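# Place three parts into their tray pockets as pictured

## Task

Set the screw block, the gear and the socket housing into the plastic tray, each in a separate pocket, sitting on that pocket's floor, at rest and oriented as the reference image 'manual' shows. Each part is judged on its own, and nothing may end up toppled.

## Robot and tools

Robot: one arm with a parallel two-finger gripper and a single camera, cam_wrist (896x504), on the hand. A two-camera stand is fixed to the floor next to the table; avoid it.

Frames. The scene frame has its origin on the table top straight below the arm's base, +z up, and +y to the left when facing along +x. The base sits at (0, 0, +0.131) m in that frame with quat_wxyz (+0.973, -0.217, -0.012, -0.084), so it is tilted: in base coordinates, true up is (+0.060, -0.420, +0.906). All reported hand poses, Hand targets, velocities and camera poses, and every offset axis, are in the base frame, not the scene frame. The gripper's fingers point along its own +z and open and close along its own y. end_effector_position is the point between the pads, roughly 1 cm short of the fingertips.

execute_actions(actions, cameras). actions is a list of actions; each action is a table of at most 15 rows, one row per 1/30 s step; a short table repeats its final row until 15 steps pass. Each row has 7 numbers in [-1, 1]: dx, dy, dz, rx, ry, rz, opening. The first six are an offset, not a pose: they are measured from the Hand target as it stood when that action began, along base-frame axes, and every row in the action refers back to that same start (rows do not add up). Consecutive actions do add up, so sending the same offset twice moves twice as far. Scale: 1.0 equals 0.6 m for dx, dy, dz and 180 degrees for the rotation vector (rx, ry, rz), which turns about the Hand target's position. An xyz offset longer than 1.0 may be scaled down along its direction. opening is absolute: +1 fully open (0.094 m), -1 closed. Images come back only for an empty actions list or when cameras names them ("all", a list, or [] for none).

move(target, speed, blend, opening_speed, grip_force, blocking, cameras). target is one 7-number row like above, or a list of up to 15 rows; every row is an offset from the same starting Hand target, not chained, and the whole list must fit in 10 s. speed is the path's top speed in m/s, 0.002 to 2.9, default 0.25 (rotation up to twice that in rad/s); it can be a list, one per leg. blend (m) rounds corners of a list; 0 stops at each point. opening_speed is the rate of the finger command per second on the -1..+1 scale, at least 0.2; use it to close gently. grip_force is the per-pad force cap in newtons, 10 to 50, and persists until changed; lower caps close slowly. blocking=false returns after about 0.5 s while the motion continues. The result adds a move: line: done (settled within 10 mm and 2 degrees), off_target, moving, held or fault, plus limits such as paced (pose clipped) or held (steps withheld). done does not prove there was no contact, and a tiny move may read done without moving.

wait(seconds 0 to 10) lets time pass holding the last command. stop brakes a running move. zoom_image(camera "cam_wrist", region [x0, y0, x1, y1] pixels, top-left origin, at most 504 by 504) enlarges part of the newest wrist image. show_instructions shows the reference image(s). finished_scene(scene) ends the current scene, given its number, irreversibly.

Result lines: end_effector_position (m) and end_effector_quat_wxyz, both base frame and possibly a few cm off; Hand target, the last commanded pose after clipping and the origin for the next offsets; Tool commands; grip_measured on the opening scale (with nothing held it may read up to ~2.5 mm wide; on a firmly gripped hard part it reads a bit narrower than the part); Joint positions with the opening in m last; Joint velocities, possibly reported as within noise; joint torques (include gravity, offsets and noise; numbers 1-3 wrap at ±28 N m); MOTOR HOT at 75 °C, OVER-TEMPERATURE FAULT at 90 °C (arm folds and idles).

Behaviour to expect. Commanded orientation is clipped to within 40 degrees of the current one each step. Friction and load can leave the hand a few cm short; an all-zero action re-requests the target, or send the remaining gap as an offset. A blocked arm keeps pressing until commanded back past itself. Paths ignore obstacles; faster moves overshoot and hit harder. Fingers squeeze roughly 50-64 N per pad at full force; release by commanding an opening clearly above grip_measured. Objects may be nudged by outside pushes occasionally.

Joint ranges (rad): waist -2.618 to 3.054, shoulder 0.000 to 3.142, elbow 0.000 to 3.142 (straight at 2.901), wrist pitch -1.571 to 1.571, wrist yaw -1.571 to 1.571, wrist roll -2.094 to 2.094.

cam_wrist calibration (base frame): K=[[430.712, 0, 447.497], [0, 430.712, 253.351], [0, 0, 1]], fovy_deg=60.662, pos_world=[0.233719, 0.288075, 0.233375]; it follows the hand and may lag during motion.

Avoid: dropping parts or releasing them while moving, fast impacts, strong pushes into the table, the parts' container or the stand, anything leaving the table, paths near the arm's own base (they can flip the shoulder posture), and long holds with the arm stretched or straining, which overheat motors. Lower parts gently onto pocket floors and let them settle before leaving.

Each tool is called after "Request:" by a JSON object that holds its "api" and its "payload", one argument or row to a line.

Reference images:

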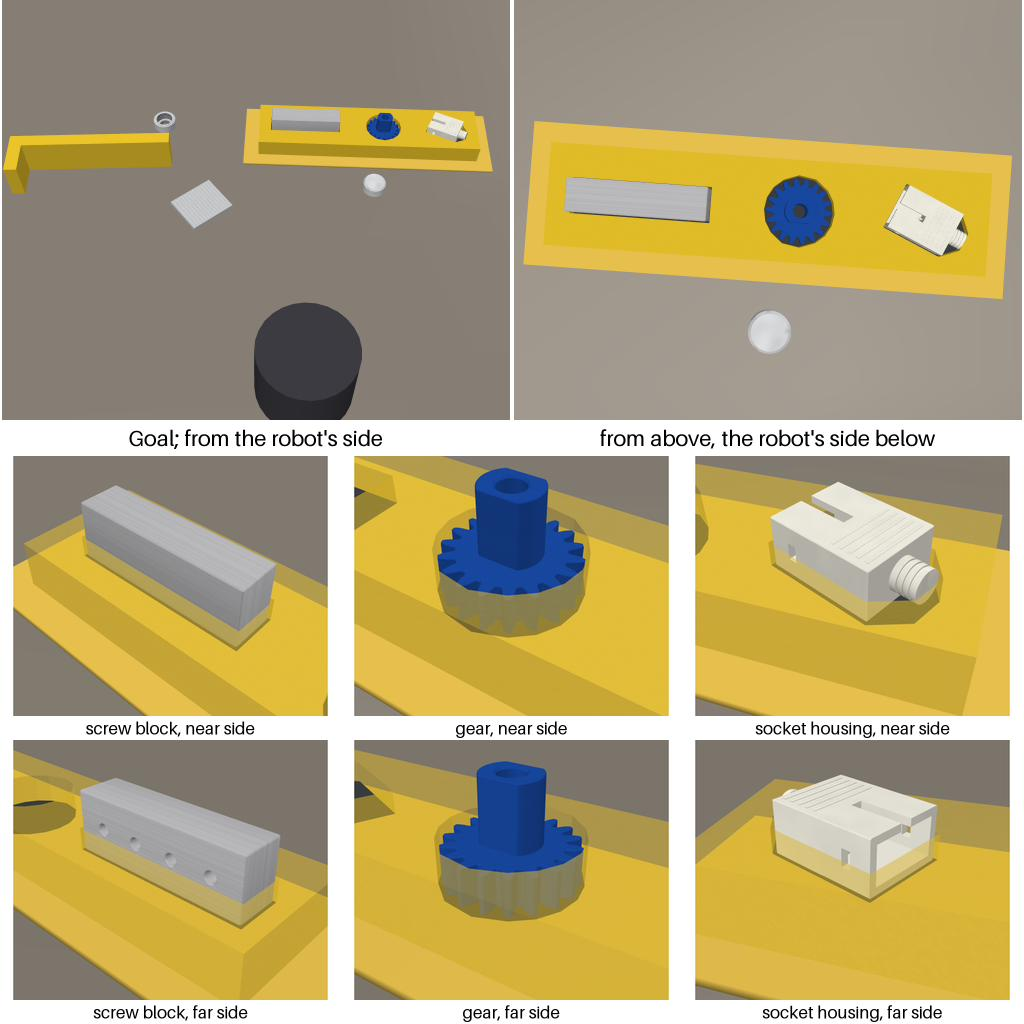

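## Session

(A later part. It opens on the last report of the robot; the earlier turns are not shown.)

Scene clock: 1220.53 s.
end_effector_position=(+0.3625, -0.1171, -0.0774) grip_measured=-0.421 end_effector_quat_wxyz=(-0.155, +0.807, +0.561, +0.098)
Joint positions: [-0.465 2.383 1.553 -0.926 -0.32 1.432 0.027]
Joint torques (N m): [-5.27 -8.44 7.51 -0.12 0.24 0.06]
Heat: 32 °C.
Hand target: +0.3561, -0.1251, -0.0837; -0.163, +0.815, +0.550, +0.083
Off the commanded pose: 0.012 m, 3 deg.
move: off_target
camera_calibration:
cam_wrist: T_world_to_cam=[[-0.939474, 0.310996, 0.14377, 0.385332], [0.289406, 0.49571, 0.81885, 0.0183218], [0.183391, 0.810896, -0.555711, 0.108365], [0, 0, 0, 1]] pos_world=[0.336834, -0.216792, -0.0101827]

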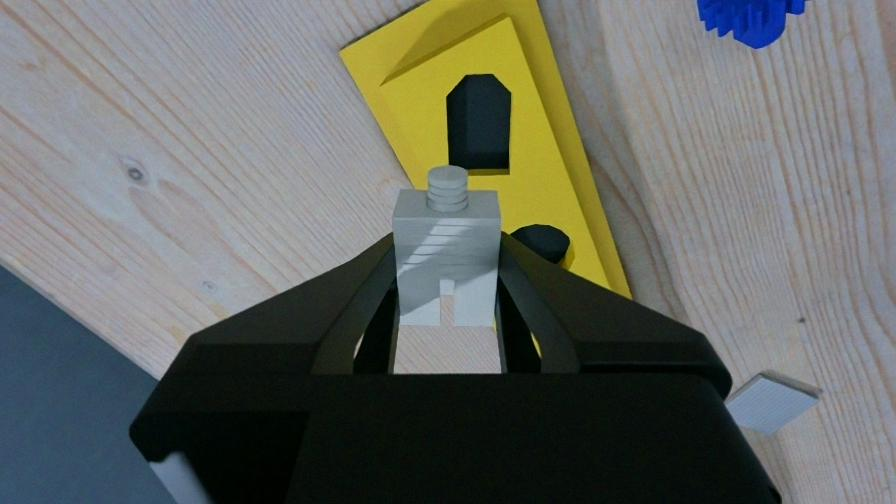

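Request:
{"api": "move", "payload": {
  "target": [-0.0277,0.0423,-0.1112,0.0021,0.0191,0.0088,-0.65],
  "speed": 0.15,
  "cameras": ["all"]
}}

Scene clock: 1257.70 s.
end_effector_position=(+0.3439, -0.1002, -0.1417) grip_measured=-0.421 end_effector_quat_wxyz=(-0.183, +0.808, +0.556, +0.070)
Joint positions: [-0.438 2.529 1.507 -0.803 -0.305 1.458 0.027]
Joint torques (N m): [-3.56 -9.51 4.97 0.05 0.26 0.06]
Heat: 34 °C.
Hand target: +0.3396, -0.0998, -0.1504; -0.183, +0.809, +0.555, +0.058
Off the commanded pose: 0.010 m, 1 deg.
move: done
camera_calibration:
cam_wrist: T_world_to_cam=[[-0.926957, 0.303063, 0.221139, 0.37772], [0.34976, 0.484872, 0.801603, 0.0436004], [0.135712, 0.820397, -0.555455, 0.0796796], [0, 0, 0, 1]] pos_world=[0.324067, -0.200982, -0.0742204]

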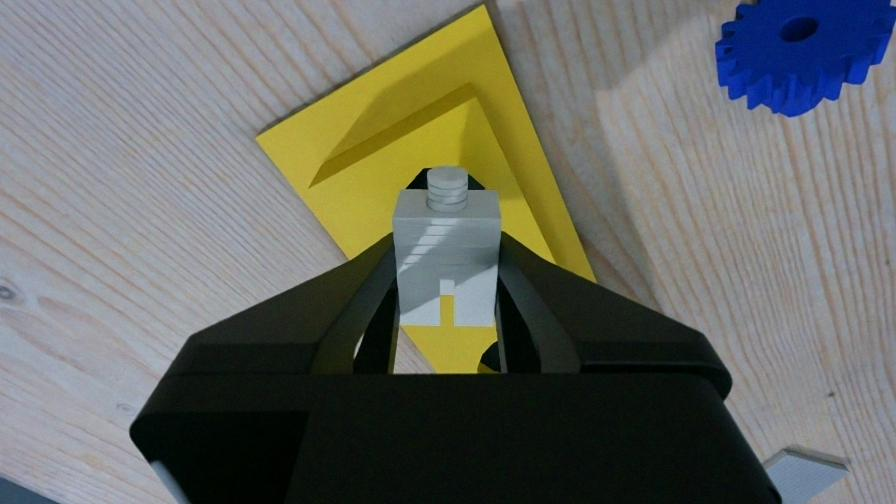

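Request:
{"api": "move", "payload": {
  "target": [
    [0.0043,0.0134,0.0005,0,0,0,-0.65],
    [0.0026,0.0249,-0.024,0,0,0,-0.65]
  ],
  "speed": 0.08,
  "cameras": ["all"]
}}

Scene clock: 1283.43 s.
end_effector_position=(+0.3484, -0.0885, -0.1536) grip_measured=-0.421 end_effector_quat_wxyz=(-0.176, +0.808, +0.558, +0.070)
Joint positions: [-0.403 2.548 1.489 -0.744 -0.305 1.495 0.027]
Joint torques (N m): [-3.52 -9.05 4.51 0.06 0.17 0.06]
Heat: 35 °C.
Hand target: +0.3411, -0.0848, -0.1648; -0.183, +0.809, +0.556, +0.058
Off the commanded pose: 0.014 m, 2 deg.
move: off_target
camera_calibration:
cam_wrist: T_world_to_cam=[[-0.928776, 0.304547, 0.211248, 0.380197], [0.343822, 0.495072, 0.797929, 0.0484057], [0.138424, 0.813729, -0.564521, 0.0600178], [0, 0, 0, 1]] pos_world=[0.328168, -0.188591, -0.0850587]

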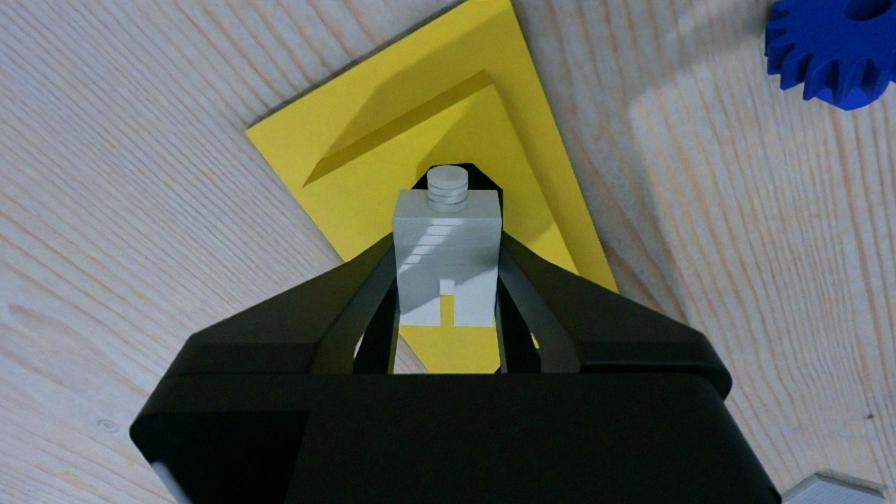

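Request:
{"api": "move", "payload": {
  "target": [-0.0031,0.0066,0.006,0,0,0,-0.65],
  "speed": 0.08,
  "cameras": ["all"]
}}

Scene clock: 1308.97 s.
end_effector_position=(+0.3426, -0.0836, -0.1561) grip_measured=-0.421 end_effector_quat_wxyz=(-0.182, +0.808, +0.556, +0.065)
Joint positions: [-0.396 2.548 1.469 -0.738 -0.305 1.503 0.027]
Joint torques (N m): [-3.45 -10.21 4.27 0.02 0.16 0.06]
Heat: 39 °C.
Hand target: +0.3393, -0.0808, -0.1612; -0.183, +0.809, +0.555, +0.058
Off the commanded pose: 0.007 m, 1 deg.
move: done
camera_calibration:
cam_wrist: T_world_to_cam=[[-0.9252, 0.304103, 0.226994, 0.375132], [0.356444, 0.491182, 0.794788, 0.0448118], [0.130202, 0.816248, -0.562838, 0.0586805], [0, 0, 0, 1]] pos_world=[0.323459, -0.183987, -0.0877412]

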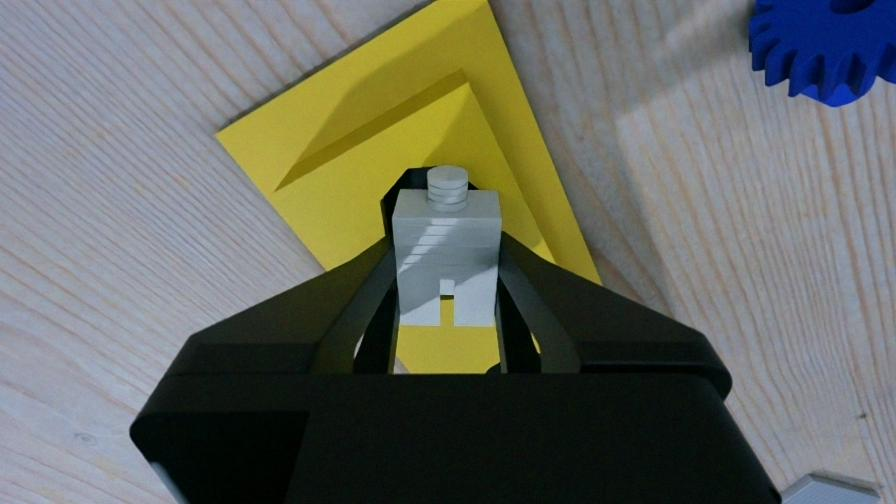

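Request:
{"api": "move", "payload": {
  "target": [
    [0.0125,-0.0178,0.046,0,0,0,-0.65],
    [0.0095,0.0032,0.0008,0,0,0,-0.65]
  ],
  "speed": 0.1,
  "cameras": ["all"]
}}

Scene clock: 1325.20 s.
end_effector_position=(+0.3514, -0.0829, -0.1517) grip_measured=-0.421 end_effector_quat_wxyz=(-0.177, +0.808, +0.557, +0.067)
Joint positions: [-0.386 2.545 1.495 -0.75 -0.306 1.513 0.027]
Joint torques (N m): [-3.58 -9.51 4.3 0.05 0.15 0.05]
Heat: 40 °C.
Hand target: +0.3449, -0.0790, -0.1608; -0.183, +0.809, +0.555, +0.058
Off the commanded pose: 0.012 m, 1 deg.
move: off_target
camera_calibration:
cam_wrist: T_world_to_cam=[[-0.927845, 0.304606, 0.215219, 0.381183], [0.347377, 0.495729, 0.795979, 0.0414414], [0.135769, 0.813307, -0.565773, 0.0568504], [0, 0, 0, 1]] pos_world=[0.331564, -0.182891, -0.08286]

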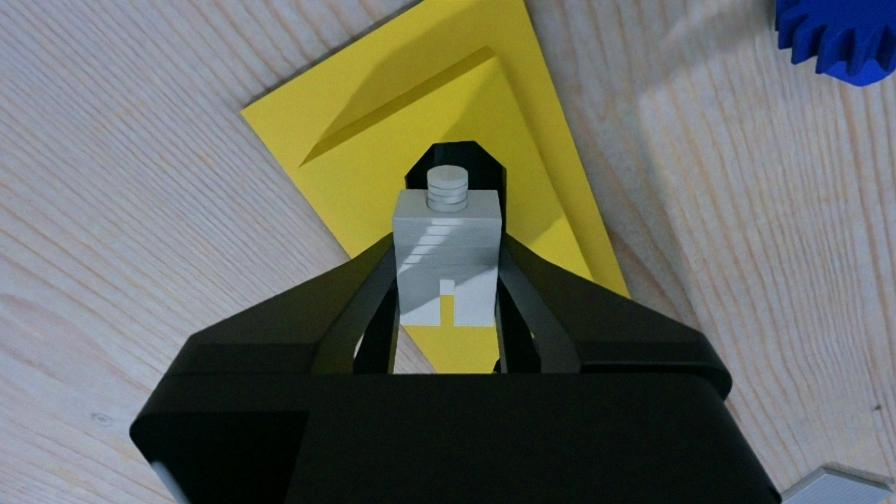

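Request:
{"api": "move", "payload": {
  "target": [
    [-0.0033,-0.0223,0.0378,0,0,0,-0.65],
    [-0.0063,-0.0013,-0.0075,0,0,0,-0.65]
  ],
  "speed": 0.1,
  "cameras": ["all"]
}}

Scene clock: 1340.77 s.
end_effector_position=(+0.3485, -0.0845, -0.1546) grip_measured=-0.421 end_effector_quat_wxyz=(-0.176, +0.809, +0.557, +0.069)
Joint positions: [-0.393 2.545 1.478 -0.732 -0.306 1.508 0.027]
Joint torques (N m): [-3.38 -9.13 4.37 0.07 0.17 0.05]
Heat: 38 °C.
Hand target: +0.3412, -0.0798, -0.1653; -0.183, +0.809, +0.555, +0.058
Off the commanded pose: 0.014 m, 2 deg.
move: off_target
camera_calibration:
cam_wrist: T_world_to_cam=[[-0.928024, 0.306789, 0.211308, 0.379173], [0.345236, 0.495215, 0.797229, 0.0465019], [0.139939, 0.812799, -0.565486, 0.0554087], [0, 0, 0, 1]] pos_world=[0.328074, -0.184391, -0.085862]

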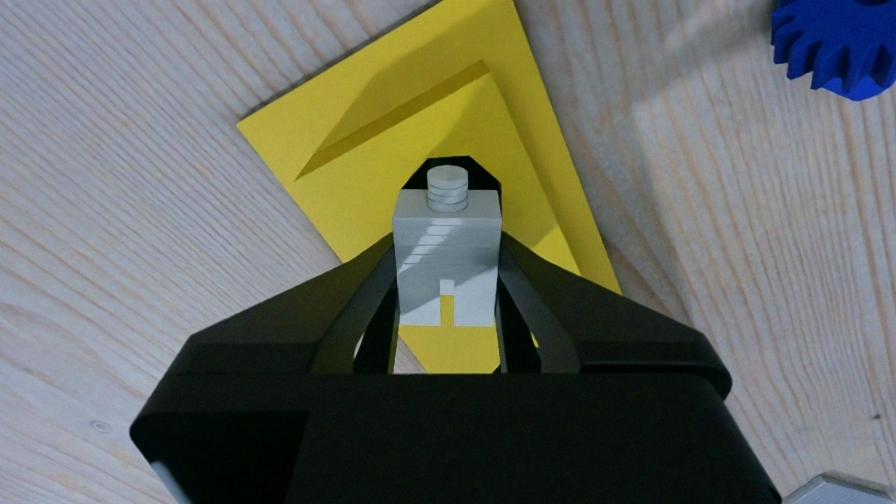

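Request:
{"api": "move", "payload": {
  "target": [
    [0.002,-0.02,0.0453,0,0,0,-0.65],
    [-0.0027,0.0067,-0.0108,0,0,0,-0.65]
  ],
  "speed": 0.1,
  "cameras": ["all"]
}}

Scene clock: 1350.47 s.
end_effector_position=(+0.3455, -0.0814, -0.1567) grip_measured=-0.421 end_effector_quat_wxyz=(-0.179, +0.810, +0.555, +0.067)
Joint positions: [-0.388 2.547 1.467 -0.725 -0.307 1.514 0.027]
Joint torques (N m): [-3.12 -8.49 4.04 0.24 0.15 0.06]
Heat: 37 °C.
Hand target: +0.3395, -0.0757, -0.1718; -0.183, +0.809, +0.555, +0.058
Off the commanded pose: 0.017 m, 1 deg.
move: off_target
camera_calibration:
cam_wrist: T_world_to_cam=[[-0.925728, 0.308062, 0.219374, 0.376496], [0.352484, 0.492612, 0.795668, 0.0446909], [0.137049, 0.813898, -0.564612, 0.0533102], [0, 0, 0, 1]] pos_world=[0.325474, -0.181389, -0.0880529]

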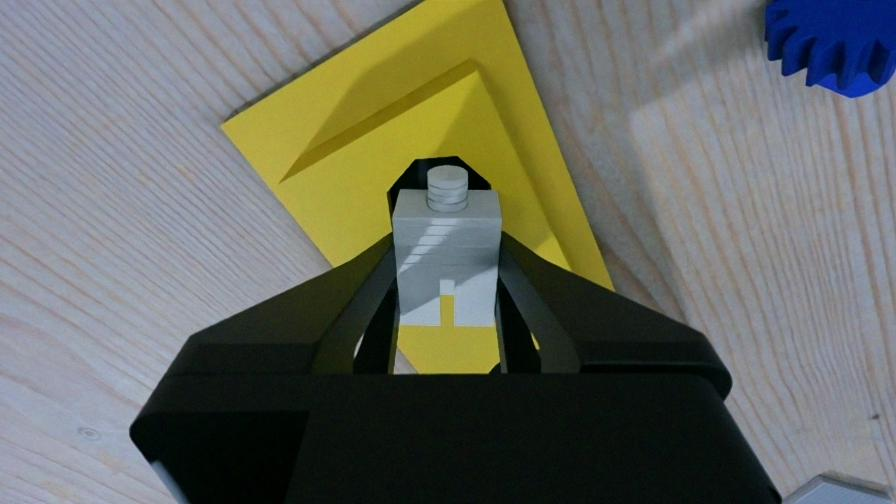

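Request:
{"api": "move", "payload": {
  "target": [0.011,-0.002,-0.001,0,0,0,-0.65],
  "speed": 0.05,
  "cameras": ["all"]
}}

Scene clock: 1357.33 s.
end_effector_position=(+0.3484, -0.0822, -0.1571) grip_measured=-0.421 end_effector_quat_wxyz=(-0.177, +0.810, +0.555, +0.068)
Joint positions: [-0.388 2.552 1.478 -0.726 -0.308 1.517 0.027]
Joint torques (N m): [-2.96 -7.75 6.16 0.09 0.15 0.08]
Heat: 37 °C.
Hand target: +0.3462, -0.0769, -0.1723; -0.183, +0.809, +0.556, +0.058
Off the commanded pose: 0.016 m, 1 deg.
move: off_target
camera_calibration:
cam_wrist: T_world_to_cam=[[-0.925851, 0.310498, 0.215384, 0.379141], [0.350624, 0.493286, 0.796073, 0.0451987], [0.140933, 0.812564, -0.565577, 0.0517758], [0, 0, 0, 1]] pos_world=[0.327884, -0.18209, -0.0883592]

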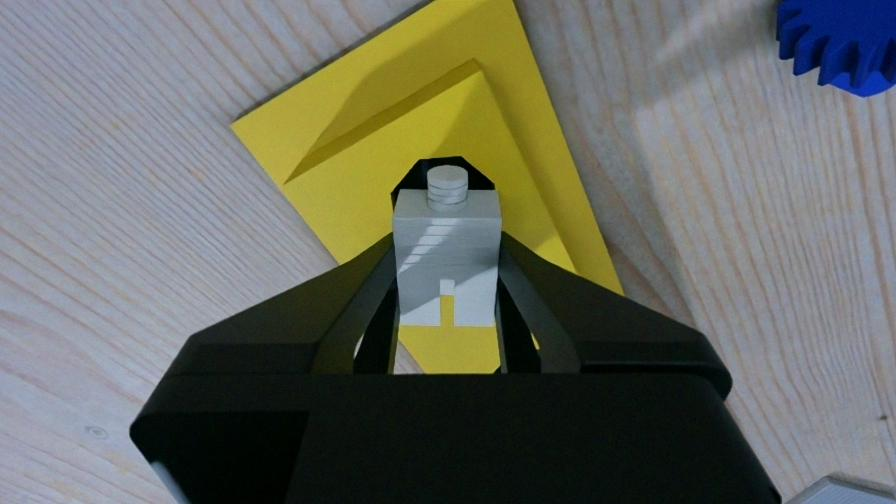

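Request:
{"api": "move", "payload": {
  "target": [0.0065,-0.001,-0.004,0,0,0,-0.65],
  "speed": 0.05,
  "cameras": ["all"]
}}

Scene clock: 1363.37 s.
end_effector_position=(+0.3532, -0.0835, -0.1581) grip_measured=-0.421 end_effector_quat_wxyz=(-0.176, +0.810, +0.555, +0.070)
Joint positions: [-0.386 2.565 1.502 -0.733 -0.309 1.518 0.027]
Joint torques (N m): [-2.91 -7.62 6.17 0.1 0.15 0.1]
Heat: 37 °C.
Hand target: +0.3500, -0.0774, -0.1747; -0.183, +0.809, +0.555, +0.058
Off the commanded pose: 0.018 m, 2 deg.
move: off_target
camera_calibration:
cam_wrist: T_world_to_cam=[[-0.926889, 0.310125, 0.211421, 0.383943], [0.347116, 0.49399, 0.797173, 0.0464191], [0.142784, 0.812279, -0.565523, 0.0509542], [0, 0, 0, 1]] pos_world=[0.332485, -0.18339, -0.089362]

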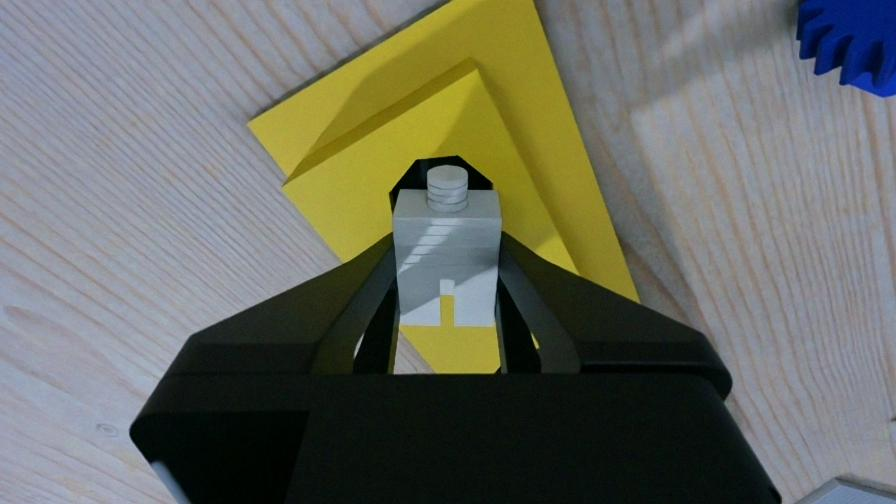

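Request:
{"api": "move", "payload": {
  "target": [
    [0.001,-0.0322,0.067,0,0,0,-0.65],
    [-0.003,-0.0042,0.0112,0,0,0,-0.65]
  ],
  "speed": 0.1,
  "cameras": ["all"]
}}

Scene clock: 1385.53 s.
end_effector_position=(+0.3569, -0.0846, -0.1554) grip_measured=-0.421 end_effector_quat_wxyz=(-0.174, +0.808, +0.558, +0.070)
Joint positions: [-0.385 2.565 1.519 -0.747 -0.307 1.514 0.027]
Joint torques (N m): [-3.6 -9.01 4.4 0.07 0.15 0.04]
Heat: 38 °C.
Hand target: +0.3483, -0.0800, -0.1680; -0.183, +0.809, +0.555, +0.058
Off the commanded pose: 0.016 m, 2 deg.
move: off_target
camera_calibration:
cam_wrist: T_world_to_cam=[[-0.929545, 0.305235, 0.206828, 0.38689], [0.340901, 0.497766, 0.797506, 0.0462054], [0.140475, 0.811825, -0.566751, 0.0534609], [0, 0, 0, 1]] pos_world=[0.33637, -0.184493, -0.0865697]

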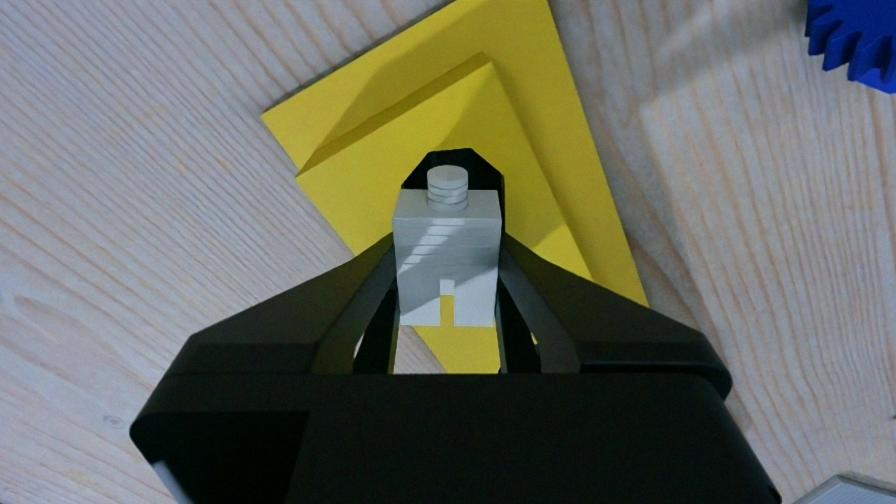

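Request:
{"api": "move", "payload": {
  "target": [-0.008,0.003,-0.007,0,0,0,-0.65],
  "speed": 0.05,
  "cameras": ["all"]
}}

Scene clock: 1393.80 s.
end_effector_position=(+0.3556, -0.0838, -0.1574) grip_measured=-0.421 end_effector_quat_wxyz=(-0.173, +0.809, +0.558, +0.071)
Joint positions: [-0.385 2.565 1.507 -0.733 -0.309 1.514 0.027]
Joint torques (N m): [-3.62 -9.06 3.17 0.19 0.17 0.04]
Heat: 39 °C.
Hand target: +0.3435, -0.0782, -0.1722; -0.183, +0.809, +0.555, +0.058
Off the commanded pose: 0.020 m, 2 deg.
move: off_target
camera_calibration:
cam_wrist: T_world_to_cam=[[-0.92971, 0.306155, 0.204716, 0.385696], [0.339459, 0.49674, 0.79876, 0.0483456], [0.142854, 0.812108, -0.565751, 0.0510944], [0, 0, 0, 1]] pos_world=[0.334875, -0.183592, -0.0886679]

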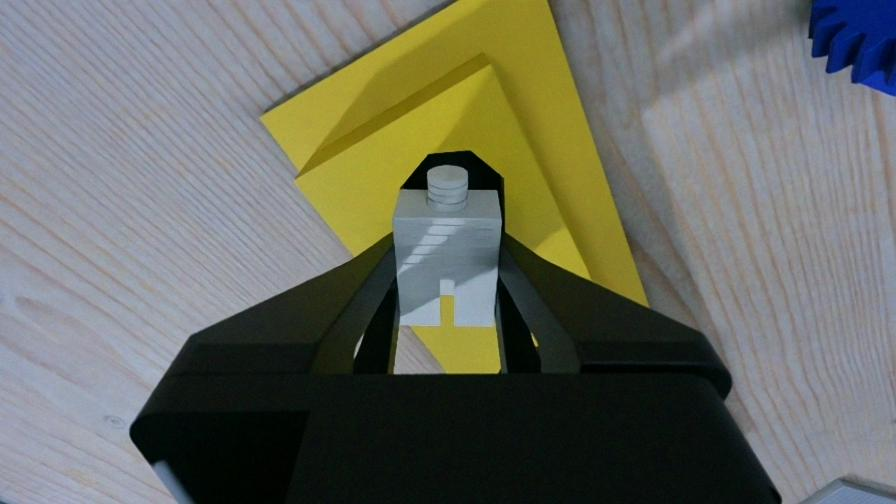

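Continue the slide a bit in −x.

Request:
{"api": "move", "payload": {
  "target": [-0.009,0,-0.004,0,0,0,-0.65],
  "speed": 0.05,
  "cameras": ["all"]
}}

Scene clock: 1407.83 s.
end_effector_position=(+0.3551, -0.0834, -0.1580) grip_measured=-0.421 end_effector_quat_wxyz=(-0.168, +0.808, +0.559, +0.075)
Joint positions: [-0.385 2.555 1.486 -0.709 -0.31 1.514 0.027]
Joint torques (N m): [-3.96 -8.7 2.71 0.17 0.19 -0.01]
Heat: 40 °C.
Hand target: +0.3381, -0.0782, -0.1745; -0.183, +0.809, +0.555, +0.058
Off the commanded pose: 0.024 m, 3 deg.
move: off_target
camera_calibration:
cam_wrist: T_world_to_cam=[[-0.932032, 0.307098, 0.192372, 0.384152], [0.329997, 0.499942, 0.800725, 0.0527689], [0.149726, 0.809783, -0.567303, 0.0477179], [0, 0, 0, 1]] pos_world=[0.333484, -0.182995, -0.0890828]

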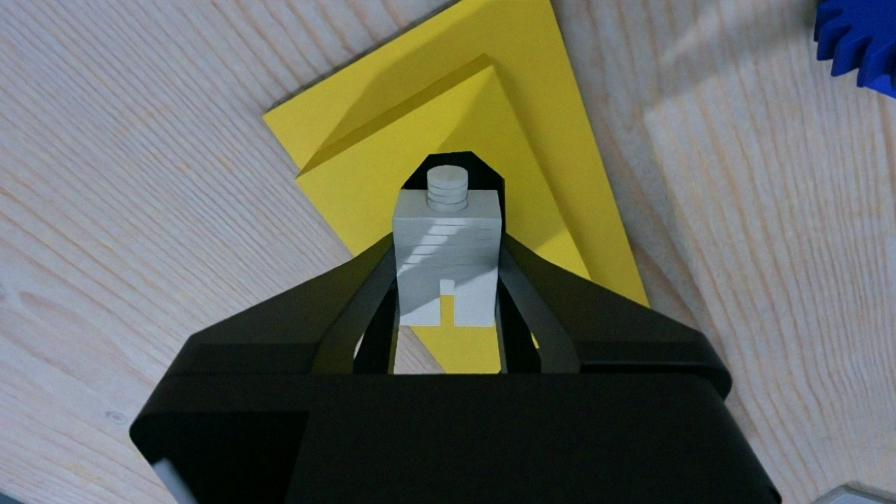

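Request:
{"api": "move", "payload": {
  "target": [-0.012,0.006,-0.004,0,0,0,-0.65],
  "speed": 0.02,
  "cameras": ["all"]
}}

Scene clock: 1420.03 s.
end_effector_position=(+0.3546, -0.0832, -0.1584) grip_measured=-0.421 end_effector_quat_wxyz=(-0.157, +0.808, +0.561, +0.082)
Joint positions: [-0.385 2.535 1.445 -0.661 -0.31 1.514 0.027]
Joint torques (N m): [-3.78 -8.16 2.47 0.08 0.18 0.02]
Heat: 39 °C.
Hand target: +0.3310, -0.0746, -0.1770; -0.183, +0.809, +0.555, +0.058
Off the commanded pose: 0.031 m, 4 deg.
move: off_target
camera_calibration:
cam_wrist: T_world_to_cam=[[-0.936492, 0.30886, 0.166098, 0.381307], [0.310006, 0.507681, 0.803839, 0.0613797], [0.163949, 0.80428, -0.571187, 0.0412417], [0, 0, 0, 1]] pos_world=[0.331301, -0.182102, -0.0891169]

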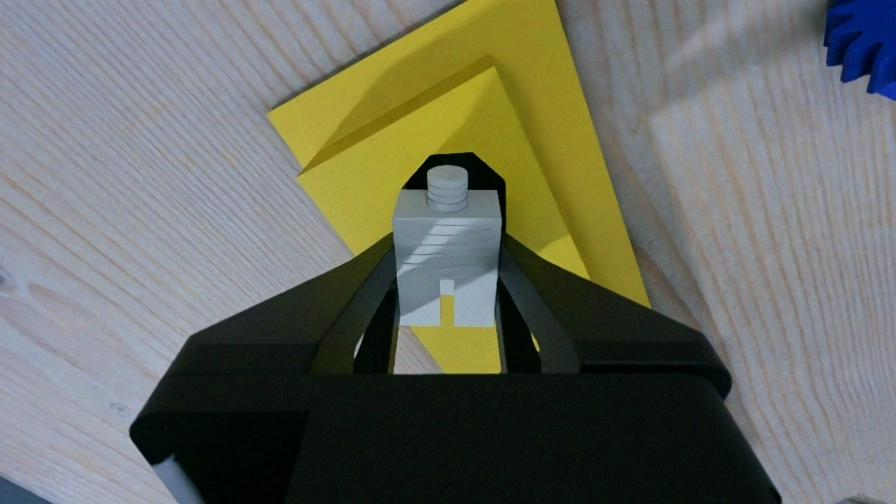

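Request:
{"api": "move", "payload": {
  "target": [
    [0.016,-0.01,0.012,0,0,0,-0.65],
    [0.016,-0.01,0.012,0,0,0,-0.2]
  ],
  "speed": 0.05,
  "opening_speed": 0.4,
  "cameras": ["all"]
}}

Scene clock: 1433.53 s.
end_effector_position=(+0.3545, -0.0837, -0.1583) grip_measured=-0.202 end_effector_quat_wxyz=(-0.162, +0.809, +0.560, +0.080)
Joint positions: [-0.386 2.543 1.46 -0.679 -0.31 1.514 0.037]
Joint torques (N m): [-4.07 -8.18 5.79 -0.25 0.18 -0.03]
Heat: 38 °C.
Hand target: +0.3405, -0.0806, -0.1697; -0.183, +0.809, +0.555, +0.058
Off the commanded pose: 0.018 m, 4 deg.
move: off_target; target 2's new opening was sent with the hand 0.020 m and 4 deg from that target
camera_calibration:
cam_wrist: T_world_to_cam=[[-0.934302, 0.309652, 0.176623, 0.38239], [0.318776, 0.503947, 0.802757, 0.0580097], [0.159567, 0.806321, -0.569548, 0.0437253], [0, 0, 0, 1]] pos_world=[0.331799, -0.182898, -0.0892029]

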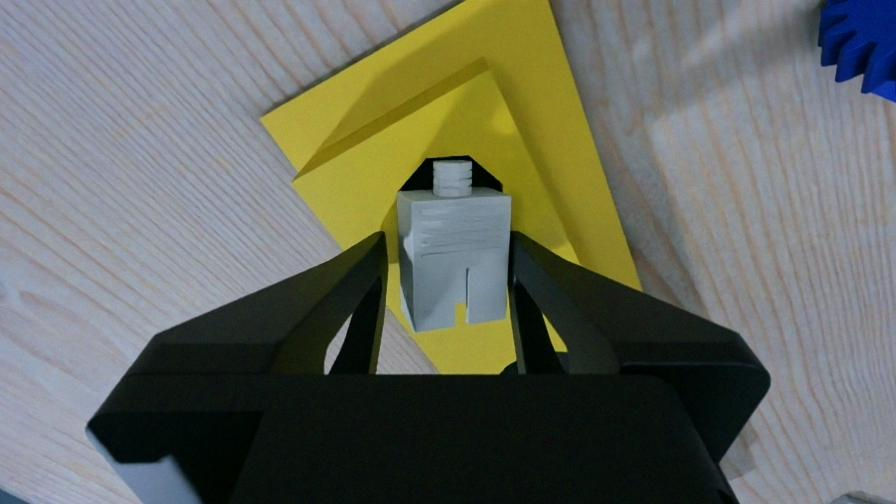

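Request:
{"api": "move", "payload": {
  "target": [
    [0,0,0,0,0,0,0.2],
    [0.012,-0.084,0.181,0,0,0,0.2]
  ],
  "speed": 0.1,
  "opening_speed": 0.6,
  "cameras": ["all"]
}}

Request:
{"api": "zoom_image", "payload": {
  "camera": "cam_wrist",
  "region": [350, 30, 650, 260]
}}

Scene clock: 1443.83 s.
end_effector_position=(+0.3459, -0.1194, -0.0746) grip_measured=+0.198 end_effector_quat_wxyz=(-0.197, +0.806, +0.555, +0.059)
Joint positions: [-0.476 2.434 1.639 -1.079 -0.289 1.416 0.056]
Joint torques (N m): [-5.23 -12.64 7.1 -0.32 0.26 -0.09]
Heat: 38 °C.
Hand target: +0.3477, -0.1311, -0.0612; -0.183, +0.809, +0.555, +0.058
Off the commanded pose: 0.018 m, 2 deg.
move: off_target
camera_calibration:
cam_wrist: T_world_to_cam=[[-0.920464, 0.294627, 0.256791, 0.369994], [0.374568, 0.47748, 0.794803, -0.0115355], [0.111558, 0.827773, -0.549861, 0.142158], [0, 0, 0, 1]] pos_world=[0.329028, -0.221177, -0.00767539]

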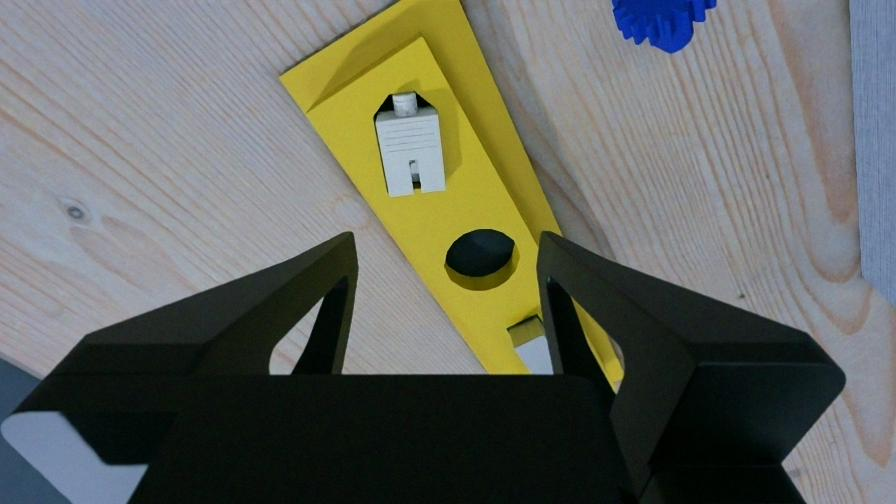

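Scaled by 1.680 from the camera's 896x504 image, which has a finer 1280x720 frame.

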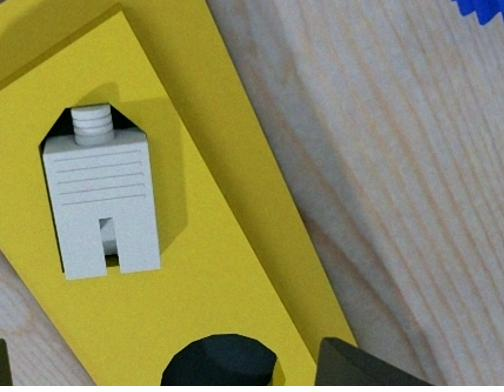

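Request:
{"api": "move", "payload": {
  "target": [
    [-0.0062,0.0545,-0.11,0,0,0,-1],
    [-0.0102,0.0825,-0.1692,0,0,0,-1],
    [-0.0012,0.0793,-0.1712,0,0,0,-1],
    [0.01,0,0,0,0,0,-1]
  ],
  "speed": [0.2,0.05,0.03,0.15],
  "cameras": ["all"]
}}

Request:
{"api": "zoom_image", "payload": {
  "camera": "cam_wrist",
  "region": [300, 30, 600, 260]
}}

Scene clock: 1477.27 s.
end_effector_position=(+0.3541, -0.1206, -0.0718) grip_measured=-0.994 end_effector_quat_wxyz=(-0.193, +0.806, +0.556, +0.061)
Joint positions: [-0.47 2.445 1.676 -1.093 -0.29 1.422 0]
Joint torques (N m): [-5.23 -12.22 6.94 -0.3 0.26 -0.09]
Heat: 40 °C.
Hand target: +0.3537, -0.1310, -0.0612; -0.183, +0.809, +0.555, +0.058
Off the commanded pose: 0.015 m, 1 deg.
move: off_target
camera_calibration:
cam_wrist: T_world_to_cam=[[-0.922611, 0.296096, 0.247216, 0.377382], [0.367638, 0.481015, 0.795906, -0.0132447], [0.11675, 0.825198, -0.552646, 0.141432], [0, 0, 0, 1]] pos_world=[0.336534, -0.222079, -0.00459169]

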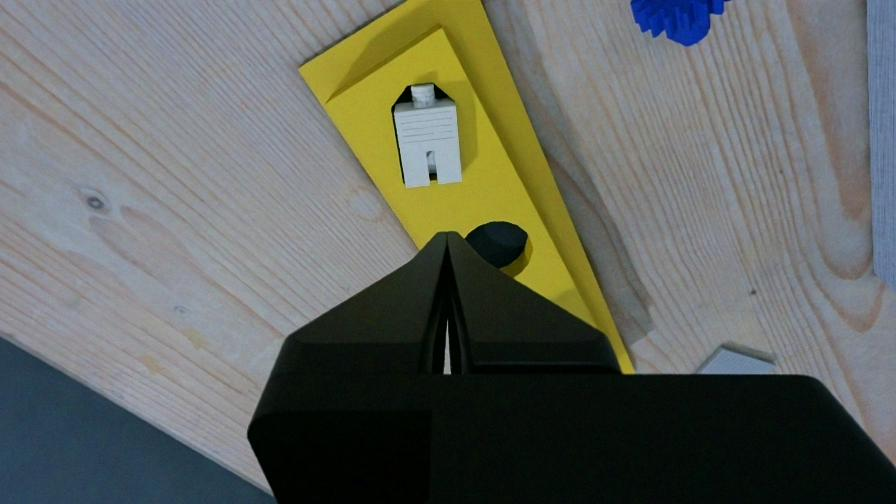

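Scaled by 1.680 from the camera's 896x504 image, which has a finer 1280x720 frame.

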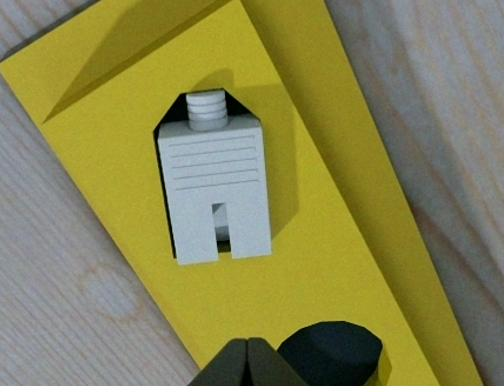

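Request:
{"api": "move", "payload": {
  "target": [-0.017,0.079,-0.165,0,0,0,-1],
  "speed": 0.08,
  "cameras": ["all"]
}}

Scene clock: 1499.87 s.
end_effector_position=(+0.3498, -0.0878, -0.1496) grip_measured=-0.994 end_effector_quat_wxyz=(-0.176, +0.808, +0.558, +0.068)
Joint positions: [-0.398 2.54 1.494 -0.757 -0.303 1.5 0]
Joint torques (N m): [-3.54 -9.11 4.55 0.05 0.15 0.07]
Heat: 40 °C.
Hand target: +0.3435, -0.0836, -0.1602; -0.183, +0.809, +0.555, +0.058
Off the commanded pose: 0.013 m, 1 deg.
move: off_target
camera_calibration:
cam_wrist: T_world_to_cam=[[-0.928229, 0.304951, 0.213062, 0.380614], [0.345962, 0.497091, 0.795745, 0.0433686], [0.136752, 0.812345, -0.566916, 0.0616305], [0, 0, 0, 1]] pos_world=[0.329865, -0.187692, -0.0806655]

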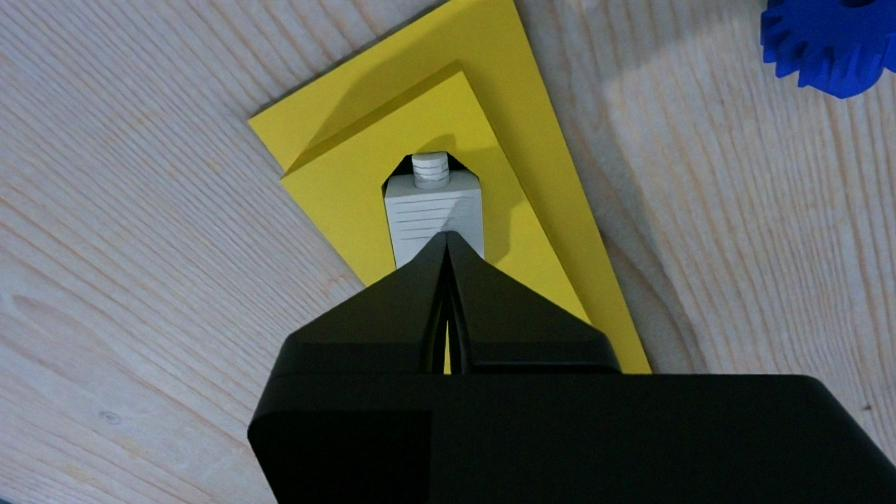

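Request:
{"api": "move", "payload": {
  "target": [
    [0.011,-0.077,0.166,0,0,0,-1],
    [-0.2145,0.0387,0.121,-0.2414,-0.0495,0.1733,0.6]
  ],
  "speed": [0.2,0.3],
  "blend": [0.02,0],
  "cameras": ["all"]
}}

Scene clock: 1544.87 s.
end_effector_position=(+0.2116, -0.0573, -0.0915) grip_measured=+0.598 end_effector_quat_wxyz=(+0.142, +0.637, +0.746, -0.137)
Joint positions: [0.053 1.855 0.496 -0.193 0.396 1.463 0.075]
Joint torques (N m): [-1.96 -6.3 2.85 0.16 0.72 0.06]
Heat: 38 °C.
Hand target: +0.2148, -0.0604, -0.0876; +0.159, +0.637, +0.741, -0.138
Off the commanded pose: 0.006 m, 2 deg.
move: done
camera_calibration:
cam_wrist: T_world_to_cam=[[-0.986825, -0.158127, 0.0342393, 0.200097], [-0.145926, 0.961291, 0.233721, 0.109113], [-0.0698716, 0.225645, -0.971701, 0.0617311], [0, 0, 0, 1]] pos_world=[0.217696, -0.0871777, 0.0276311]

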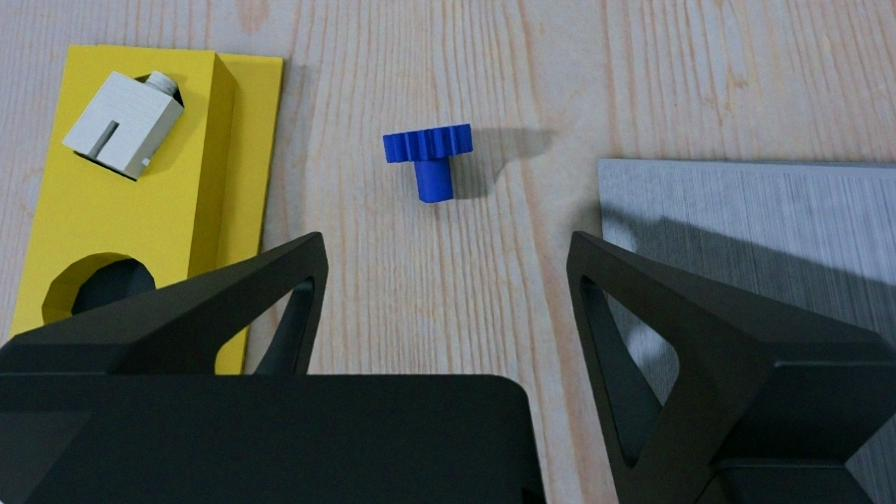

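Request:
{"api": "zoom_image", "payload": {
  "camera": "cam_wrist",
  "region": [40, 40, 240, 220]
}}

Scaled by 2.520 from the camera's 896x504 image, which has a finer 1280x720 frame.

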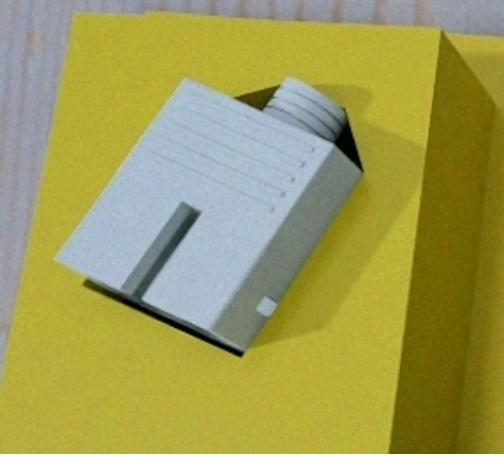

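Request:
{"api": "move", "payload": {
  "target": [0.0048,-0.0174,-0.1408,0,0,0,0.3],
  "speed": 0.12,
  "cameras": ["all"]
}}

Scene clock: 1575.90 s.
end_effector_position=(+0.2187, -0.0637, -0.1692) grip_measured=+0.302 end_effector_quat_wxyz=(+0.154, +0.636, +0.746, -0.128)
Joint positions: [0.024 2.281 0.51 0.263 0.398 1.424 0.061]
Joint torques (N m): [-4.12 -4.89 2.28 0.23 0.68 -0.1]
Heat: 36 °C.
Hand target: +0.2176, -0.0708, -0.1721; +0.159, +0.637, +0.742, -0.138
Off the commanded pose: 0.008 m, 1 deg.
move: done
camera_calibration:
cam_wrist: T_world_to_cam=[[-0.986254, -0.165156, 0.00514318, 0.203298], [-0.159726, 0.960876, 0.226286, 0.136097], [-0.0423144, 0.222354, -0.974047, -0.0184474], [0, 0, 0, 1]] pos_world=[0.221461, -0.0930942, -0.049811]

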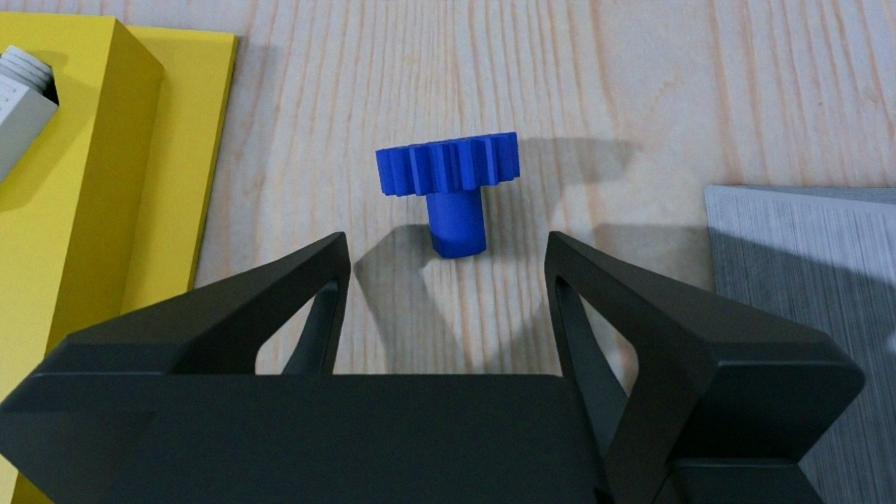

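Request:
{"api": "move", "payload": {
  "target": [
    [0.0015,-0.0085,-0.0115,0,0,0,0.3],
    [0.0015,-0.0085,-0.0115,0,0,0,-0.85],
    [0.0095,-0.0645,0.109,0,0,0,-0.85]
  ],
  "speed": [0.08,0.1,0.15],
  "opening_speed": 0.8,
  "cameras": ["all"]
}}

Scene clock: 1588.60 s.
end_effector_position=(+0.2261, -0.1042, -0.1105) grip_measured=-0.721 end_effector_quat_wxyz=(+0.159, +0.636, +0.744, -0.129)
Joint positions: [-0.159 1.967 0.494 0.047 0.387 1.227 0.013]
Joint torques (N m): [-3.56 -6.67 3.84 0.18 0.6 -0.1]
Heat: 36 °C.
Hand target: +0.2234, -0.1095, -0.1067; +0.159, +0.637, +0.742, -0.138
Off the commanded pose: 0.007 m, 1 deg.
move: done
camera_calibration:
cam_wrist: T_world_to_cam=[[-0.986461, -0.163994, 0.00081876, 0.203333], [-0.159901, 0.962927, 0.217265, 0.162191], [-0.0364184, 0.214192, -0.976112, 0.0456667], [0, 0, 0, 1]] pos_world=[0.228177, -0.132614, 0.00917101]

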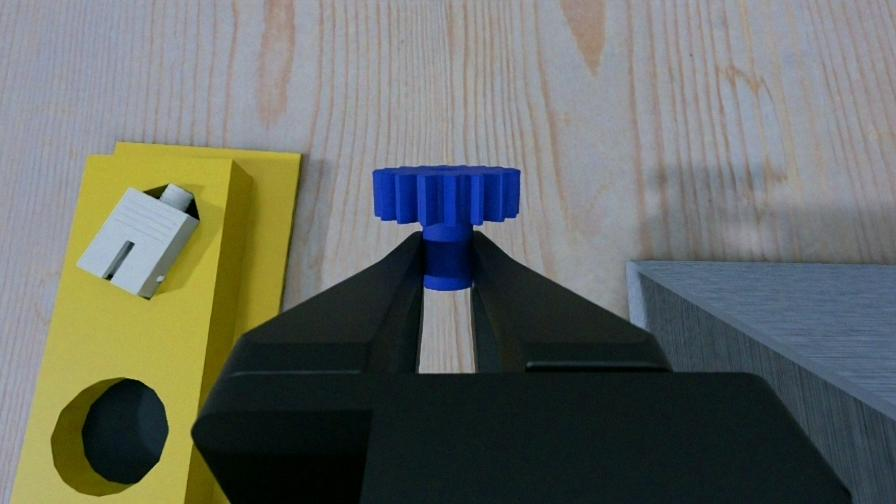

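Request:
{"api": "move", "payload": {
  "target": [-0.009,0.052,0.0248,0.5038,0.0862,0.0067,-0.85],
  "speed": 0.5,
  "cameras": ["all"]
}}

Scene clock: 1599.53 s.
end_effector_position=(+0.2192, -0.0781, -0.0895) grip_measured=-0.721 end_effector_quat_wxyz=(-0.423, +0.531, +0.648, +0.347)
Joint positions: [-0.764 2.743 1.552 -1.46 -0.551 0.273 0.013]
Joint torques (N m): [-3.52 -8.8 5.52 -1.27 -0.1 -0.09]
Heat: 35 °C.
Hand target: +0.2180, -0.0784, -0.0918; -0.430, +0.531, +0.638, +0.354
Off the commanded pose: 0.003 m, 2 deg.
move: done
camera_calibration:
cam_wrist: T_world_to_cam=[[-0.978173, -0.207711, -0.0057829, 0.194908], [0.0394064, -0.212758, 0.97631, 0.0638112], [-0.204021, 0.954772, 0.216299, 0.261521], [0, 0, 0, 1]] pos_world=[0.241494, -0.195632, -0.117739]

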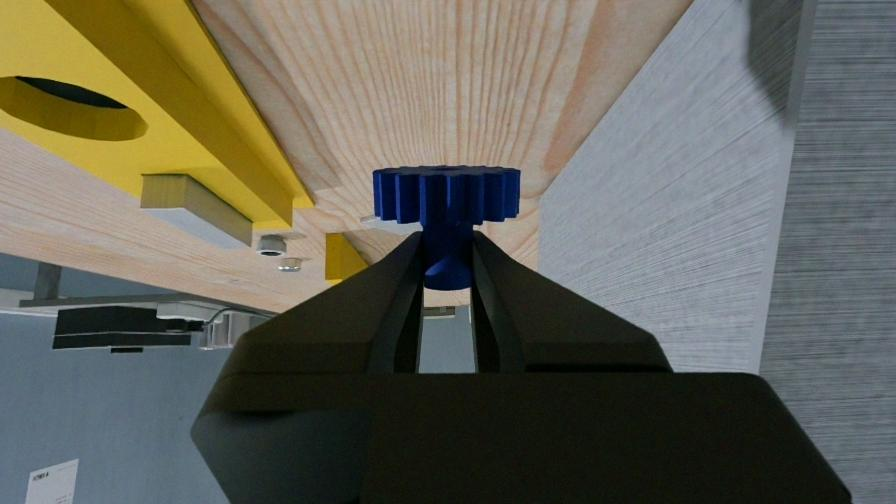

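Request:
{"api": "move", "payload": {
  "target": [
    [-0.0064,0.0448,-0.0966,0,0,0,-0.85],
    [-0.0064,0.0448,-0.0966,0,0,0,0.0],
    [0.0137,-0.0753,-0.0523,0,0,0,0.0],
    [0.006,-0.042,0.0905,-0.257,-0.044,-0.0034,0.0]
  ],
  "speed": [0.1,0.1,0.15,0.35],
  "opening_speed": 0.6,
  "blend": [0,0,0.02,0],
  "cameras": ["all"]
}}

Scene clock: 1630.43 s.
end_effector_position=(+0.2206, -0.1014, -0.0377) grip_measured=-0.002 end_effector_quat_wxyz=(-0.153, +0.635, +0.748, +0.120)
Joint positions: [-0.628 1.96 0.997 -0.903 -0.26 0.742 0.047]
Joint torques (N m): [-1.84 -7.45 4.83 0.16 0.2 0.05]
Heat: 38 °C.
Hand target: +0.2215, -0.1034, -0.0375; -0.141, +0.635, +0.751, +0.112
Off the commanded pose: 0.002 m, 2 deg.
move: done; target 2's new opening was sent with the hand 0.012 m and 1 deg from that target
camera_calibration:
cam_wrist: T_world_to_cam=[[-0.984087, -0.176755, 0.0181931, 0.196999], [-0.0769202, 0.516061, 0.853091, 0.10313], [-0.160177, 0.838116, -0.521444, 0.223574], [0, 0, 0, 1]] pos_world=[0.237608, -0.205782, 0.0250184]

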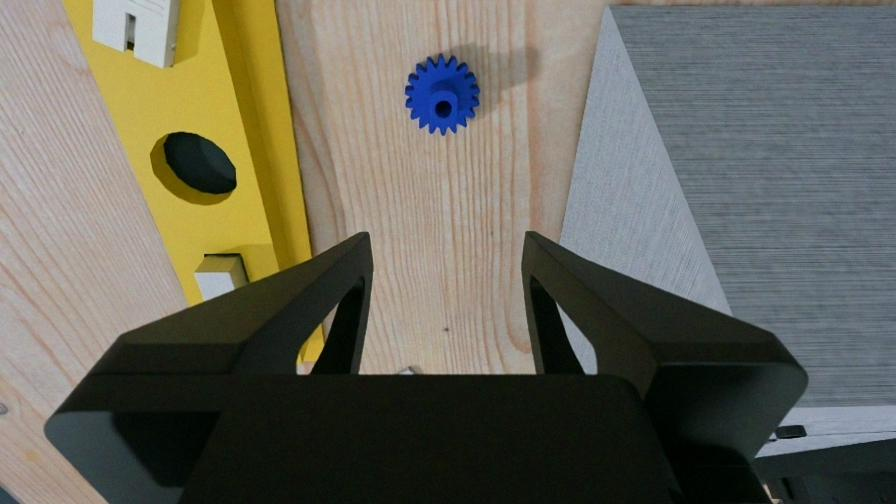

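Request:
{"api": "move", "payload": {
  "target": [
    [-0.0178,0.0717,-0.2043,0,0,0,0.0],
    [-0.0178,0.0717,-0.2043,0,0,0,-0.85],
    [-0.009,0.0087,-0.0685,0,0,0,-0.85],
    [0.194,0.0906,-0.0474,0,0,0,-0.85]
  ],
  "speed": [0.15,0.1,0.2,0.3],
  "opening_speed": 0.8,
  "blend": [0,0,0.02,0],
  "cameras": ["all"]
}}

Scene clock: 1665.30 s.
end_effector_position=(+0.3401, -0.0471, -0.0619) grip_measured=-0.724 end_effector_quat_wxyz=(-0.131, +0.630, +0.756, +0.120)
Joint positions: [-0.307 2.208 1.309 -0.83 -0.321 1.056 0.013]
Joint torques (N m): [-4.08 -7.43 6.98 -0.16 0.15 0.08]
Heat: 38 °C.
Hand target: +0.3379, -0.0493, -0.0659; -0.141, +0.636, +0.751, +0.112
Off the commanded pose: 0.005 m, 2 deg.
move: done
camera_calibration:
cam_wrist: T_world_to_cam=[[-0.981718, -0.189918, -0.0126526, 0.321364], [-0.114999, 0.538852, 0.834514, 0.1179], [-0.151671, 0.820713, -0.550842, 0.179022], [0, 0, 0, 1]] pos_world=[0.3562, -0.149424, 0.00428938]

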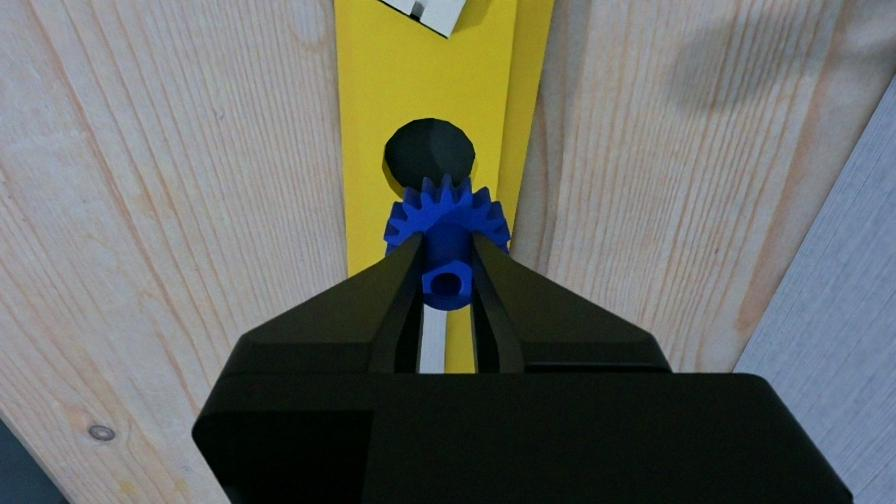

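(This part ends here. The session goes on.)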